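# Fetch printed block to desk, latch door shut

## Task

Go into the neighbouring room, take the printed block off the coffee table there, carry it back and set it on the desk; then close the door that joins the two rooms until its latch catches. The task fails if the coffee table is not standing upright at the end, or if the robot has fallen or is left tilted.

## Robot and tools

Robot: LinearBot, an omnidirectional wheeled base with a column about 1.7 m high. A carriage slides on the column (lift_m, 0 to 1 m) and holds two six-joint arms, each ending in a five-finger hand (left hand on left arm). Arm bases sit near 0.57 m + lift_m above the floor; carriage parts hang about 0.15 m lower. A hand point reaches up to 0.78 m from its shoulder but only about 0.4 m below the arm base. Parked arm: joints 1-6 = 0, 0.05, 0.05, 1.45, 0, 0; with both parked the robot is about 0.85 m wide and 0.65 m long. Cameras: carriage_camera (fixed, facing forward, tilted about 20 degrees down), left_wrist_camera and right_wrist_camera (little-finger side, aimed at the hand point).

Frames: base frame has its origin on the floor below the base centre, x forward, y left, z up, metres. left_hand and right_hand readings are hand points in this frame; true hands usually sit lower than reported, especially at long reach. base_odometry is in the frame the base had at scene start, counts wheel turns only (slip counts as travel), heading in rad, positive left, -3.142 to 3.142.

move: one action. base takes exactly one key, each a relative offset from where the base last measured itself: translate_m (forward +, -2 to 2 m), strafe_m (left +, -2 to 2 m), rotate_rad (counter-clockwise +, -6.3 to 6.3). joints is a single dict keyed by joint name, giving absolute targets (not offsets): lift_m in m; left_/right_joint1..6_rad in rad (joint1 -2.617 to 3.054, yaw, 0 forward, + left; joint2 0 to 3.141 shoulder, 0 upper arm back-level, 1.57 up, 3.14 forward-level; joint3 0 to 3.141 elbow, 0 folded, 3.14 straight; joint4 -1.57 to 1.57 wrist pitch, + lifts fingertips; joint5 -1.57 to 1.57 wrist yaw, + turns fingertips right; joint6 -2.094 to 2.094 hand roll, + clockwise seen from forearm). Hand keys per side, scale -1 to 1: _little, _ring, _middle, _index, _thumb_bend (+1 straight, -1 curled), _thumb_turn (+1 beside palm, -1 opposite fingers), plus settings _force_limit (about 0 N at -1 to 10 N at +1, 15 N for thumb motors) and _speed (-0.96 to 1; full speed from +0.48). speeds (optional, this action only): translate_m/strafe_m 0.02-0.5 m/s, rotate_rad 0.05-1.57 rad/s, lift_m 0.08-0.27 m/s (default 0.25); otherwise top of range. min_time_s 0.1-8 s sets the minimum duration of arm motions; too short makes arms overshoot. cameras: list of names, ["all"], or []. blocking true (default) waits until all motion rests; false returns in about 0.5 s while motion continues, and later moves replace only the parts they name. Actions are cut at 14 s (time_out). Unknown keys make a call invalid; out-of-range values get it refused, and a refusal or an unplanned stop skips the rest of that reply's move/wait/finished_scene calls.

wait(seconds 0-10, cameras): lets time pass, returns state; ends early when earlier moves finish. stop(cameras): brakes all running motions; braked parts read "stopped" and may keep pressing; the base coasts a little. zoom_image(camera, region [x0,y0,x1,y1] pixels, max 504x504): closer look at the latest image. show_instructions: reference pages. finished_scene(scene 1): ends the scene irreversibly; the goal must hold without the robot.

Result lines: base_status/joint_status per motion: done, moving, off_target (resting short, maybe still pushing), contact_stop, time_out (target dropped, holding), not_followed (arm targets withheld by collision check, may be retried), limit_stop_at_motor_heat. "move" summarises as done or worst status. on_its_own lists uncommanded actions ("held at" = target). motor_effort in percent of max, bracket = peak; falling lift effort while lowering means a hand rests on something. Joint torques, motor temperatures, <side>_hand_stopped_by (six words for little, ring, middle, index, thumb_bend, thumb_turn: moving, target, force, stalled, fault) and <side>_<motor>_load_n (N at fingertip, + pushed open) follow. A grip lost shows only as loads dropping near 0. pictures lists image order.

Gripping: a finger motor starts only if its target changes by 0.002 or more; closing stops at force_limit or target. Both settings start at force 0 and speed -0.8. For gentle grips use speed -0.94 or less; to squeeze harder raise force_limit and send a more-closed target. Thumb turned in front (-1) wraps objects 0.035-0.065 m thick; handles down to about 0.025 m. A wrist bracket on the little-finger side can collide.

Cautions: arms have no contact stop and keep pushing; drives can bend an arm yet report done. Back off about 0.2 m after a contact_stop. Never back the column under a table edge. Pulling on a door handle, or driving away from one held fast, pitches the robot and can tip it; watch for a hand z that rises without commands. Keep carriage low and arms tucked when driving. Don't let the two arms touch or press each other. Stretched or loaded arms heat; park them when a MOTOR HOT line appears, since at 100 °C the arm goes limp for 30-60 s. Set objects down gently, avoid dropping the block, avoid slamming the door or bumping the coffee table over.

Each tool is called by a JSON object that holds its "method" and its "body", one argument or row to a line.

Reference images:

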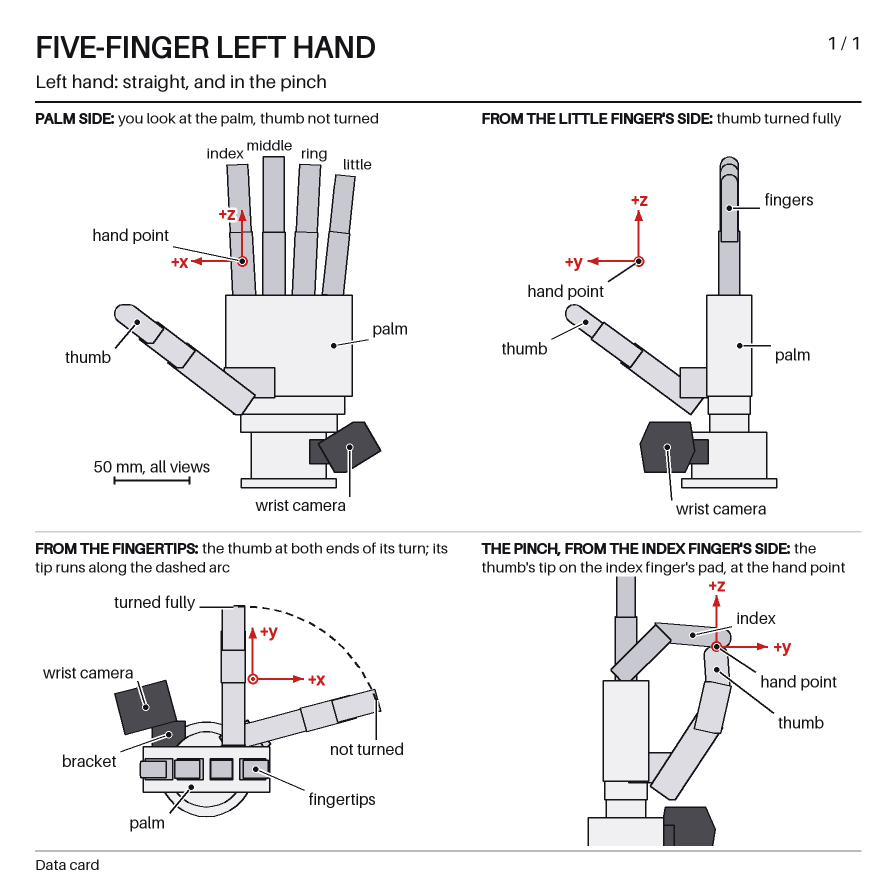

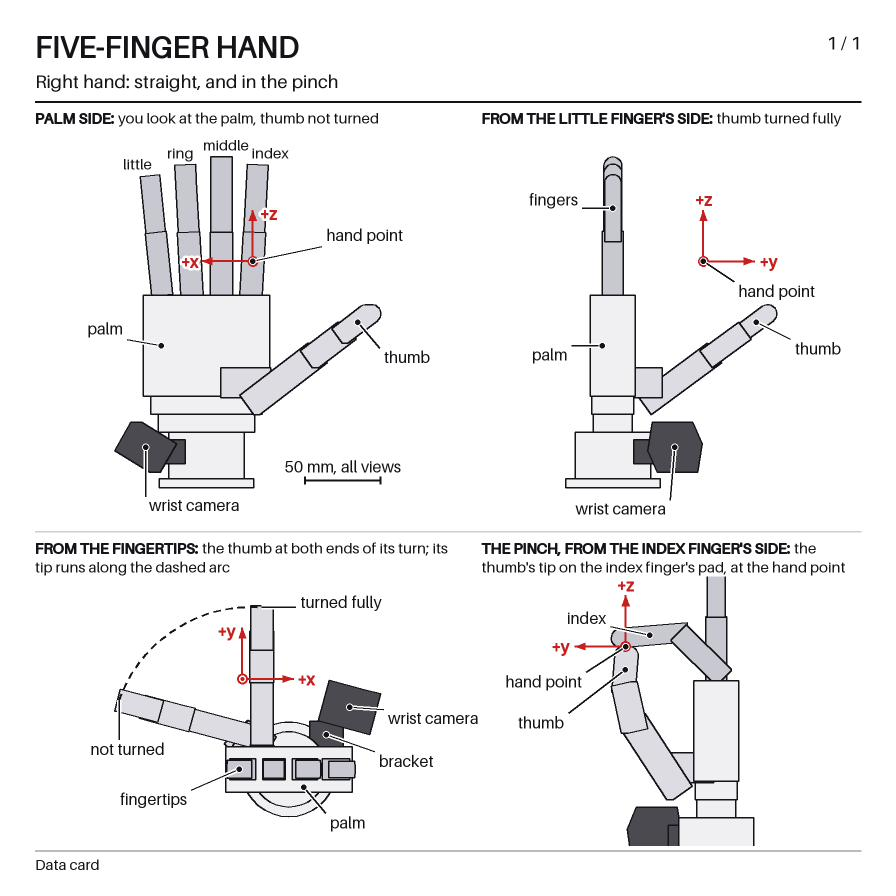

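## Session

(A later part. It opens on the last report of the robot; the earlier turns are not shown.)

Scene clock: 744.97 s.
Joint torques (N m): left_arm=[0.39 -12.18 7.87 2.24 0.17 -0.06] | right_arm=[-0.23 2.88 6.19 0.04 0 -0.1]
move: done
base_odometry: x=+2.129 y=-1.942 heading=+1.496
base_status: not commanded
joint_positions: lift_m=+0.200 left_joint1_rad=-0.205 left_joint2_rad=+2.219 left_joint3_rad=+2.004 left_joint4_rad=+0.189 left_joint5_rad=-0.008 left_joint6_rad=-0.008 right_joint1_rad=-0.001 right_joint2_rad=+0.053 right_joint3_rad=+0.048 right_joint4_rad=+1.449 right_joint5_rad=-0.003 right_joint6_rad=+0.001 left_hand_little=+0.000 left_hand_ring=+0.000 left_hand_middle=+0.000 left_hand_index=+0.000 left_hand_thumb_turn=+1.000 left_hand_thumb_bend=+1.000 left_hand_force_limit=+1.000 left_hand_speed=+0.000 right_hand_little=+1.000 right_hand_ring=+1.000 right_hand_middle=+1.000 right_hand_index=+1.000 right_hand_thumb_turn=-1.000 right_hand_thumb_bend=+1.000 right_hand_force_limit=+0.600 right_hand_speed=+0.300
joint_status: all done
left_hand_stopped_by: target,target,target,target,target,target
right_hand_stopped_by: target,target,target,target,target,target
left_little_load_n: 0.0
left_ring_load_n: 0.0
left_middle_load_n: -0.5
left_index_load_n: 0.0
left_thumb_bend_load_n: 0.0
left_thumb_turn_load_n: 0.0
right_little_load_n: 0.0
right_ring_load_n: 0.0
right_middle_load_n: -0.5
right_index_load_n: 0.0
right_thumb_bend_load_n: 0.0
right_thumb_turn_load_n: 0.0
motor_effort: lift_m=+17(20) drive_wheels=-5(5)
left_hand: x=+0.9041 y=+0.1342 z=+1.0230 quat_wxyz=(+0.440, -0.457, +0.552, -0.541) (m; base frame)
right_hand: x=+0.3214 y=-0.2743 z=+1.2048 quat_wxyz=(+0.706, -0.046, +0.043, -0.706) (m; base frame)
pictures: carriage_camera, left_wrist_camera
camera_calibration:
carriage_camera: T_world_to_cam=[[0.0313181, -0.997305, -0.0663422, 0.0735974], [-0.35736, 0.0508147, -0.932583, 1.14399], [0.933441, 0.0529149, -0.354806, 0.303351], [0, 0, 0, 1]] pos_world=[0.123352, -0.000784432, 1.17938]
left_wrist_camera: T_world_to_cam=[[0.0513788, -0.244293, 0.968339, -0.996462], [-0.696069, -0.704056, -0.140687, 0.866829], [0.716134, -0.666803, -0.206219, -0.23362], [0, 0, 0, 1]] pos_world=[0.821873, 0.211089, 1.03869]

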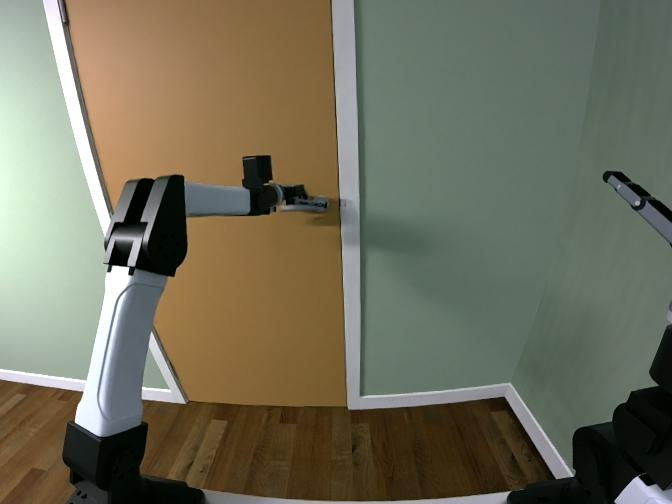

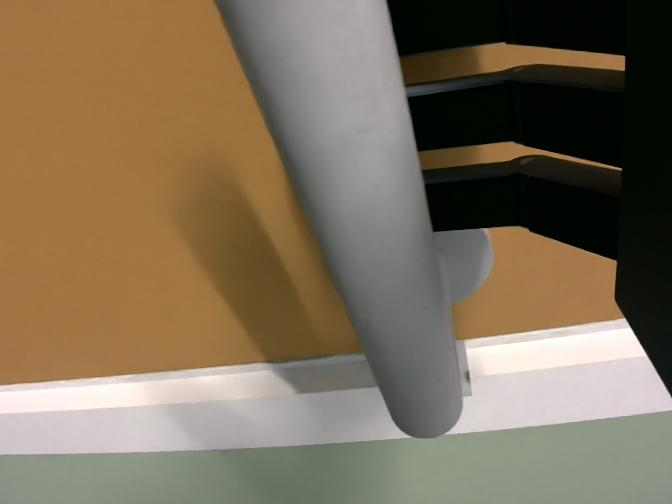

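{"method": "move", "body": {
  "base": {"translate_m": -0.03},
  "speeds": {"translate_m": 0.05},
  "cameras": ["carriage_camera", "left_wrist_camera"]
}}

{"method": "zoom_image", "body": {
  "camera": "carriage_camera",
  "region": [260, 130, 400, 270]
}}

Scene clock: 749.33 s.
Joint torques (N m): left_arm=[-0.49 -12.22 7.79 1.81 0.29 -0.09] | right_arm=[-0.23 2.91 6.23 0.04 -0.01 -0.11]
move: done
base_odometry: x=+2.127 y=-1.972 heading=+1.496
base_status: done
joint_positions: lift_m=+0.200 left_joint1_rad=-0.196 left_joint2_rad=+2.220 left_joint3_rad=+2.006 left_joint4_rad=+0.236 left_joint5_rad=-0.023 left_joint6_rad=-0.007 right_joint1_rad=-0.001 right_joint2_rad=+0.053 right_joint3_rad=+0.048 right_joint4_rad=+1.450 right_joint5_rad=-0.003 right_joint6_rad=+0.001 left_hand_little=+0.000 left_hand_ring=+0.000 left_hand_middle=+0.000 left_hand_index=+0.000 left_hand_thumb_turn=+1.000 left_hand_thumb_bend=+1.000 left_hand_force_limit=+1.000 left_hand_speed=+0.000 right_hand_little=+1.000 right_hand_ring=+1.000 right_hand_middle=+1.000 right_hand_index=+1.000 right_hand_thumb_turn=-1.000 right_hand_thumb_bend=+1.000 right_hand_force_limit=+0.600 right_hand_speed=+0.300
joint_status: not commanded
left_hand_stopped_by: target,target,target,target,target,target
right_hand_stopped_by: target,target,target,target,target,target
left_little_load_n: 0.0
left_ring_load_n: 0.0
left_middle_load_n: 0.0
left_index_load_n: 3.0
left_thumb_bend_load_n: 0.0
left_thumb_turn_load_n: -0.5
right_little_load_n: 0.0
right_ring_load_n: 0.0
right_middle_load_n: 0.0
right_index_load_n: 0.0
right_thumb_bend_load_n: 0.0
right_thumb_turn_load_n: 0.0
motor_effort: lift_m=+17(17) drive_wheels=+0(13)
left_hand: x=+0.9097 y=+0.1430 z=+1.0361 quat_wxyz=(+0.458, -0.452, +0.534, -0.549) (m; base frame)
right_hand: x=+0.3213 y=-0.2743 z=+1.2048 quat_wxyz=(+0.706, -0.045, +0.043, -0.706) (m; base frame)
pictures: carriage_camera, left_wrist_camera
camera_calibration:
carriage_camera: T_world_to_cam=[[0.0313181, -0.997305, -0.0663422, 0.0735974], [-0.35736, 0.0508147, -0.932583, 1.14399], [0.933441, 0.0529149, -0.354806, 0.303351], [0, 0, 0, 1]] pos_world=[0.123352, -0.000784432, 1.17938]
left_wrist_camera: T_world_to_cam=[[0.0113234, -0.235, 0.971929, -0.975815], [-0.671395, -0.722091, -0.16677, 0.885909], [0.741013, -0.650661, -0.165954, -0.295693], [0, 0, 0, 1]] pos_world=[0.824957, 0.217995, 1.04709]

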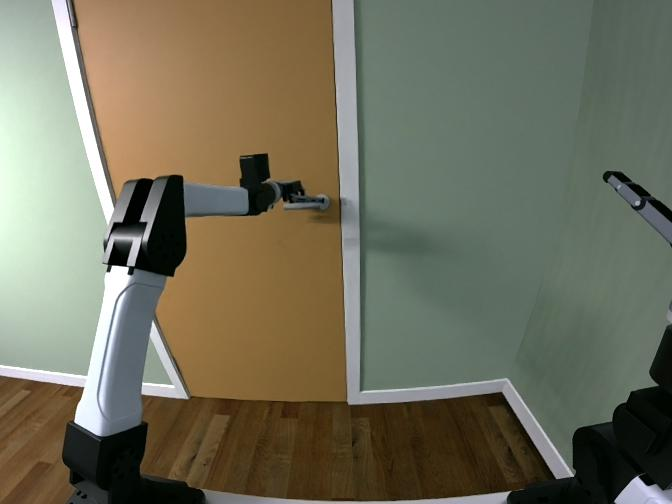

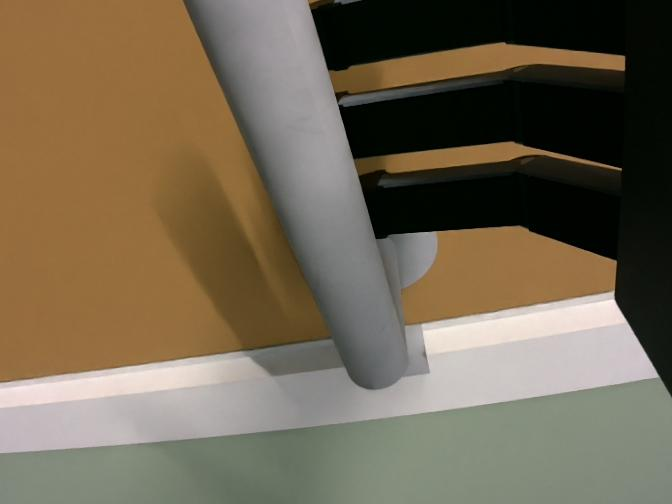

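Scaled by 3.600 from the camera's 672x504 image, which has a finer 960x720 frame.

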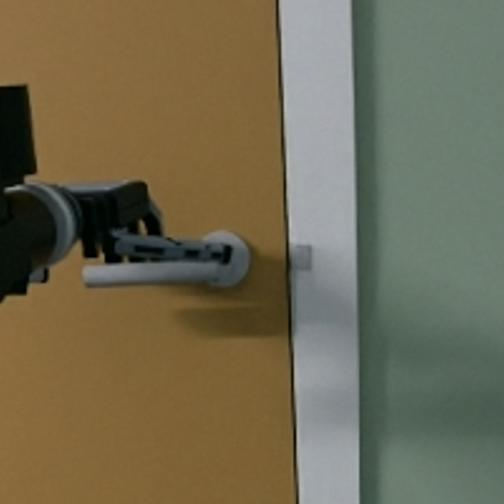

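{"method": "move", "body": {
  "base": {"translate_m": -0.04},
  "speeds": {"translate_m": 0.05},
  "cameras": ["carriage_camera", "left_wrist_camera"]
}}

{"method": "zoom_image", "body": {
  "camera": "carriage_camera",
  "region": [260, 130, 400, 270]
}}

Scene clock: 753.43 s.
Joint torques (N m): left_arm=[-0.32 -12.36 7.66 2.21 0.22 -0.08] | right_arm=[-0.28 2.96 6.16 0 0.01 -0.11]
move: done
base_odometry: x=+2.123 y=-2.012 heading=+1.497
base_status: done
joint_positions: lift_m=+0.200 left_joint1_rad=-0.196 left_joint2_rad=+2.220 left_joint3_rad=+2.008 left_joint4_rad=+0.200 left_joint5_rad=-0.015 left_joint6_rad=-0.007 right_joint1_rad=-0.001 right_joint2_rad=+0.053 right_joint3_rad=+0.048 right_joint4_rad=+1.451 right_joint5_rad=-0.003 right_joint6_rad=+0.001 left_hand_little=+0.000 left_hand_ring=+0.000 left_hand_middle=+0.000 left_hand_index=+0.000 left_hand_thumb_turn=+1.000 left_hand_thumb_bend=+1.000 left_hand_force_limit=+1.000 left_hand_speed=+0.000 right_hand_little=+1.000 right_hand_ring=+1.000 right_hand_middle=+1.000 right_hand_index=+1.000 right_hand_thumb_turn=-1.000 right_hand_thumb_bend=+1.000 right_hand_force_limit=+0.600 right_hand_speed=+0.300
joint_status: not commanded
left_hand_stopped_by: target,target,target,target,target,target
right_hand_stopped_by: target,target,target,target,target,target
left_little_load_n: 0.0
left_ring_load_n: 0.0
left_middle_load_n: 0.0
left_index_load_n: 0.0
left_thumb_bend_load_n: 0.0
left_thumb_turn_load_n: -0.5
right_little_load_n: 0.0
right_ring_load_n: 0.0
right_middle_load_n: 0.0
right_index_load_n: 0.0
right_thumb_bend_load_n: 0.0
right_thumb_turn_load_n: 0.0
motor_effort: lift_m=+17(17) drive_wheels=+1(13)
left_hand: x=+0.9073 y=+0.1420 z=+1.0277 quat_wxyz=(+0.448, -0.458, +0.545, -0.541) (m; base frame)
right_hand: x=+0.3211 y=-0.2743 z=+1.2049 quat_wxyz=(+0.706, -0.045, +0.043, -0.706) (m; base frame)
pictures: carriage_camera, left_wrist_camera
camera_calibration:
carriage_camera: T_world_to_cam=[[0.0313181, -0.997305, -0.0663422, 0.0735974], [-0.35736, 0.0508147, -0.932583, 1.14399], [0.933441, 0.0529149, -0.354806, 0.303351], [0, 0, 0, 1]] pos_world=[0.123352, -0.000784432, 1.17938]
left_wrist_camera: T_world_to_cam=[[0.0411255, -0.241438, 0.969544, -0.991615], [-0.682036, -0.715907, -0.149347, 0.873021], [0.730161, -0.655122, -0.194111, -0.256586], [0, 0, 0, 1]] pos_world=[0.823562, 0.217493, 1.04199]

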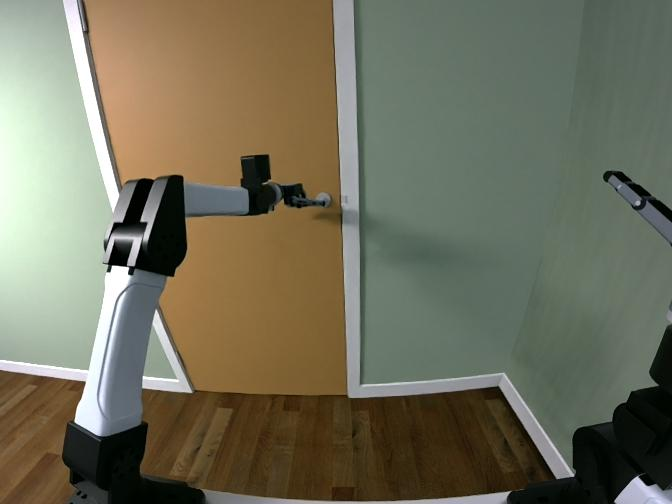

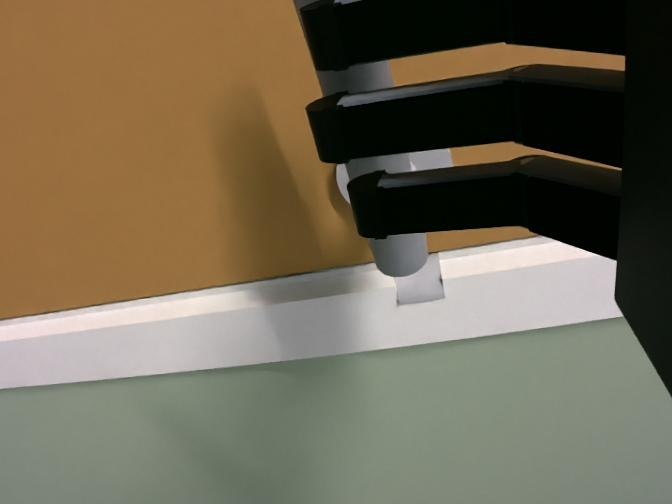

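Scaled by 3.600 from the camera's 672x504 image, which has a finer 960x720 frame.

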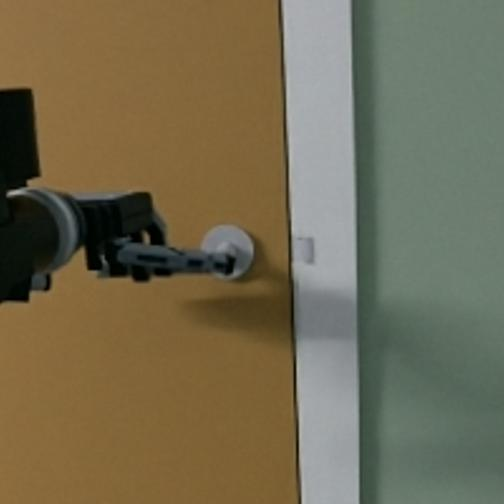

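{"method": "move", "body": {
  "base": {"translate_m": -0.2},
  "speeds": {"translate_m": 0.15},
  "cameras": ["carriage_camera"]
}}

{"method": "zoom_image", "body": {
  "camera": "carriage_camera",
  "region": [280, 130, 400, 230]
}}

{"method": "move", "body": {
  "joints": {"left_joint1_rad": 0.0, "left_joint2_rad": 0.05, "left_joint3_rad": 0.05, "left_joint4_rad": 1.45},
  "min_time_s": 3,
  "cameras": ["carriage_camera"]
}}

Scene clock: 760.10 s.
Joint torques (N m): left_arm=[-0.34 -12.19 7.53 2.21 0.21 -0.05] | right_arm=[-0.2 2.91 6.17 0.03 -0.02 -0.11]
move: done
base_odometry: x=+2.109 y=-2.211 heading=+1.497
base_status: done
joint_positions: lift_m=+0.200 left_joint1_rad=-0.196 left_joint2_rad=+2.220 left_joint3_rad=+2.008 left_joint4_rad=+0.194 left_joint5_rad=-0.014 left_joint6_rad=-0.007 right_joint1_rad=-0.001 right_joint2_rad=+0.053 right_joint3_rad=+0.048 right_joint4_rad=+1.451 right_joint5_rad=-0.003 right_joint6_rad=+0.001 left_hand_little=+0.000 left_hand_ring=+0.000 left_hand_middle=+0.000 left_hand_index=+0.000 left_hand_thumb_turn=+1.000 left_hand_thumb_bend=+1.000 left_hand_force_limit=+1.000 left_hand_speed=+0.000 right_hand_little=+1.000 right_hand_ring=+1.000 right_hand_middle=+1.000 right_hand_index=+1.000 right_hand_thumb_turn=-1.000 right_hand_thumb_bend=+1.000 right_hand_force_limit=+0.600 right_hand_speed=+0.300
joint_status: not commanded
left_hand_stopped_by: target,target,target,target,target,target
right_hand_stopped_by: target,target,target,target,target,target
left_little_load_n: 0.0
left_ring_load_n: 0.0
left_middle_load_n: 0.0
left_index_load_n: 0.0
left_thumb_bend_load_n: 0.0
left_thumb_turn_load_n: 0.0
right_little_load_n: 0.0
right_ring_load_n: 0.0
right_middle_load_n: 0.0
right_index_load_n: 0.0
right_thumb_bend_load_n: 0.0
right_thumb_turn_load_n: 0.0
motor_effort: lift_m=+17(17) drive_wheels=-2(14)
left_hand: x=+0.9068 y=+0.1418 z=+1.0261 quat_wxyz=(+0.447, -0.459, +0.547, -0.540) (m; base frame)
right_hand: x=+0.3210 y=-0.2743 z=+1.2049 quat_wxyz=(+0.706, -0.045, +0.043, -0.706) (m; base frame)
pictures: carriage_camera
camera_calibration:
carriage_camera: T_world_to_cam=[[0.0313181, -0.997305, -0.0663422, 0.0735974], [-0.35736, 0.0508147, -0.932583, 1.14399], [0.933441, 0.0529149, -0.354806, 0.303351], [0, 0, 0, 1]] pos_world=[0.123352, -0.000784432, 1.17938]

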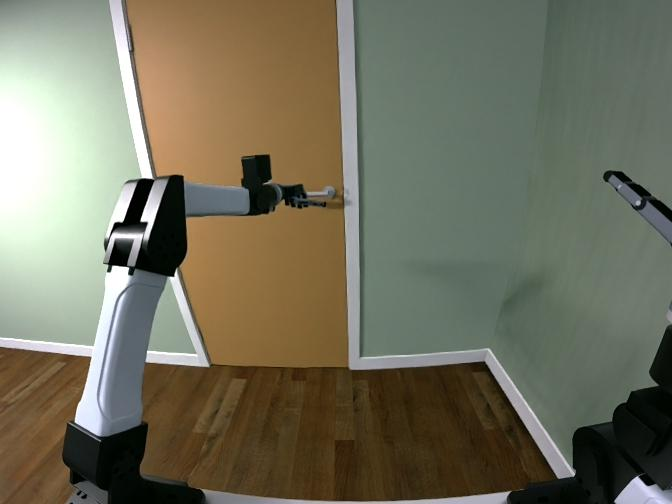

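Scaled by 4.200 from the camera's 672x504 image, which has a finer 960x720 frame.

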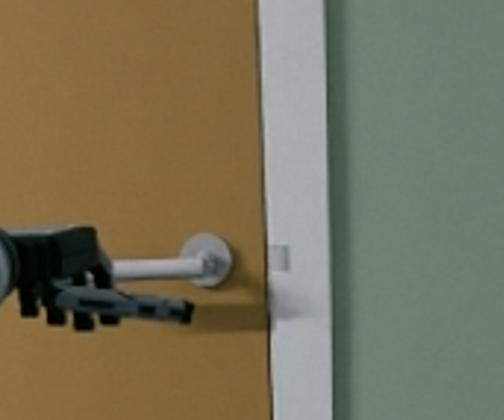

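Scene clock: 763.43 s.
Joint torques (N m): left_arm=[0.66 2.96 4.31 0.18 0.21 -0.08] | right_arm=[-0.14 2.85 6.19 0.02 -0.01 -0.1]
move: done
base_odometry: x=+2.109 y=-2.211 heading=+1.497
base_status: not commanded
joint_positions: lift_m=+0.200 left_joint1_rad=-0.007 left_joint2_rad=+0.058 left_joint3_rad=+0.056 left_joint4_rad=+1.439 left_joint5_rad=-0.014 left_joint6_rad=-0.007 right_joint1_rad=-0.001 right_joint2_rad=+0.053 right_joint3_rad=+0.048 right_joint4_rad=+1.451 right_joint5_rad=-0.003 right_joint6_rad=+0.001 left_hand_little=+0.000 left_hand_ring=+0.000 left_hand_middle=+0.000 left_hand_index=+0.000 left_hand_thumb_turn=+1.000 left_hand_thumb_bend=+1.000 left_hand_force_limit=+1.000 left_hand_speed=+0.000 right_hand_little=+1.000 right_hand_ring=+1.000 right_hand_middle=+1.000 right_hand_index=+1.000 right_hand_thumb_turn=-1.000 right_hand_thumb_bend=+1.000 right_hand_force_limit=+0.600 right_hand_speed=+0.300
joint_status: all done
left_hand_stopped_by: target,target,target,target,target,target
right_hand_stopped_by: target,target,target,target,target,target
left_little_load_n: 0.0
left_ring_load_n: 0.0
left_middle_load_n: 0.0
left_index_load_n: 0.0
left_thumb_bend_load_n: 0.0
left_thumb_turn_load_n: 0.0
right_little_load_n: 0.0
right_ring_load_n: 0.0
right_middle_load_n: 0.0
right_index_load_n: -0.5
right_thumb_bend_load_n: 0.0
right_thumb_turn_load_n: 0.5
motor_effort: lift_m=+17(17) drive_wheels=-2(3)
left_hand: x=+0.3229 y=+0.2764 z=+1.2066 quat_wxyz=(+0.701, -0.052, +0.042, -0.710) (m; base frame)
right_hand: x=+0.3210 y=-0.2743 z=+1.2049 quat_wxyz=(+0.706, -0.045, +0.043, -0.706) (m; base frame)
pictures: carriage_camera
camera_calibration:
carriage_camera: T_world_to_cam=[[0.0313181, -0.997305, -0.0663422, 0.0735974], [-0.35736, 0.0508147, -0.932583, 1.14399], [0.933441, 0.0529149, -0.354806, 0.303351], [0, 0, 0, 1]] pos_world=[0.123352, -0.000784432, 1.17938]

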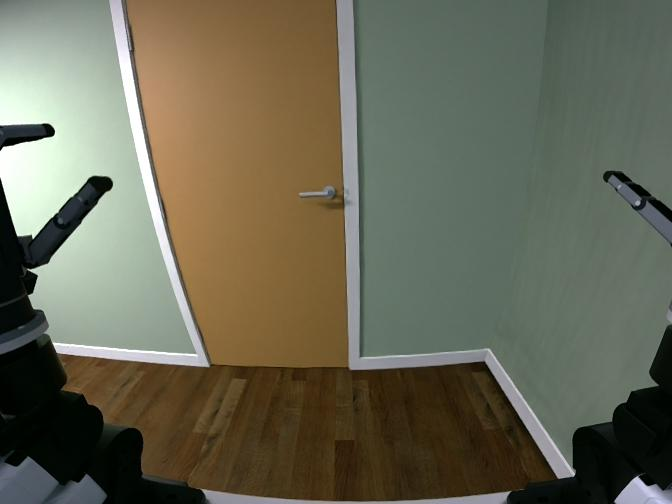

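{"method": "finished_scene", "body": {
  "scene": 1
}}

The scene is finished: the task was done.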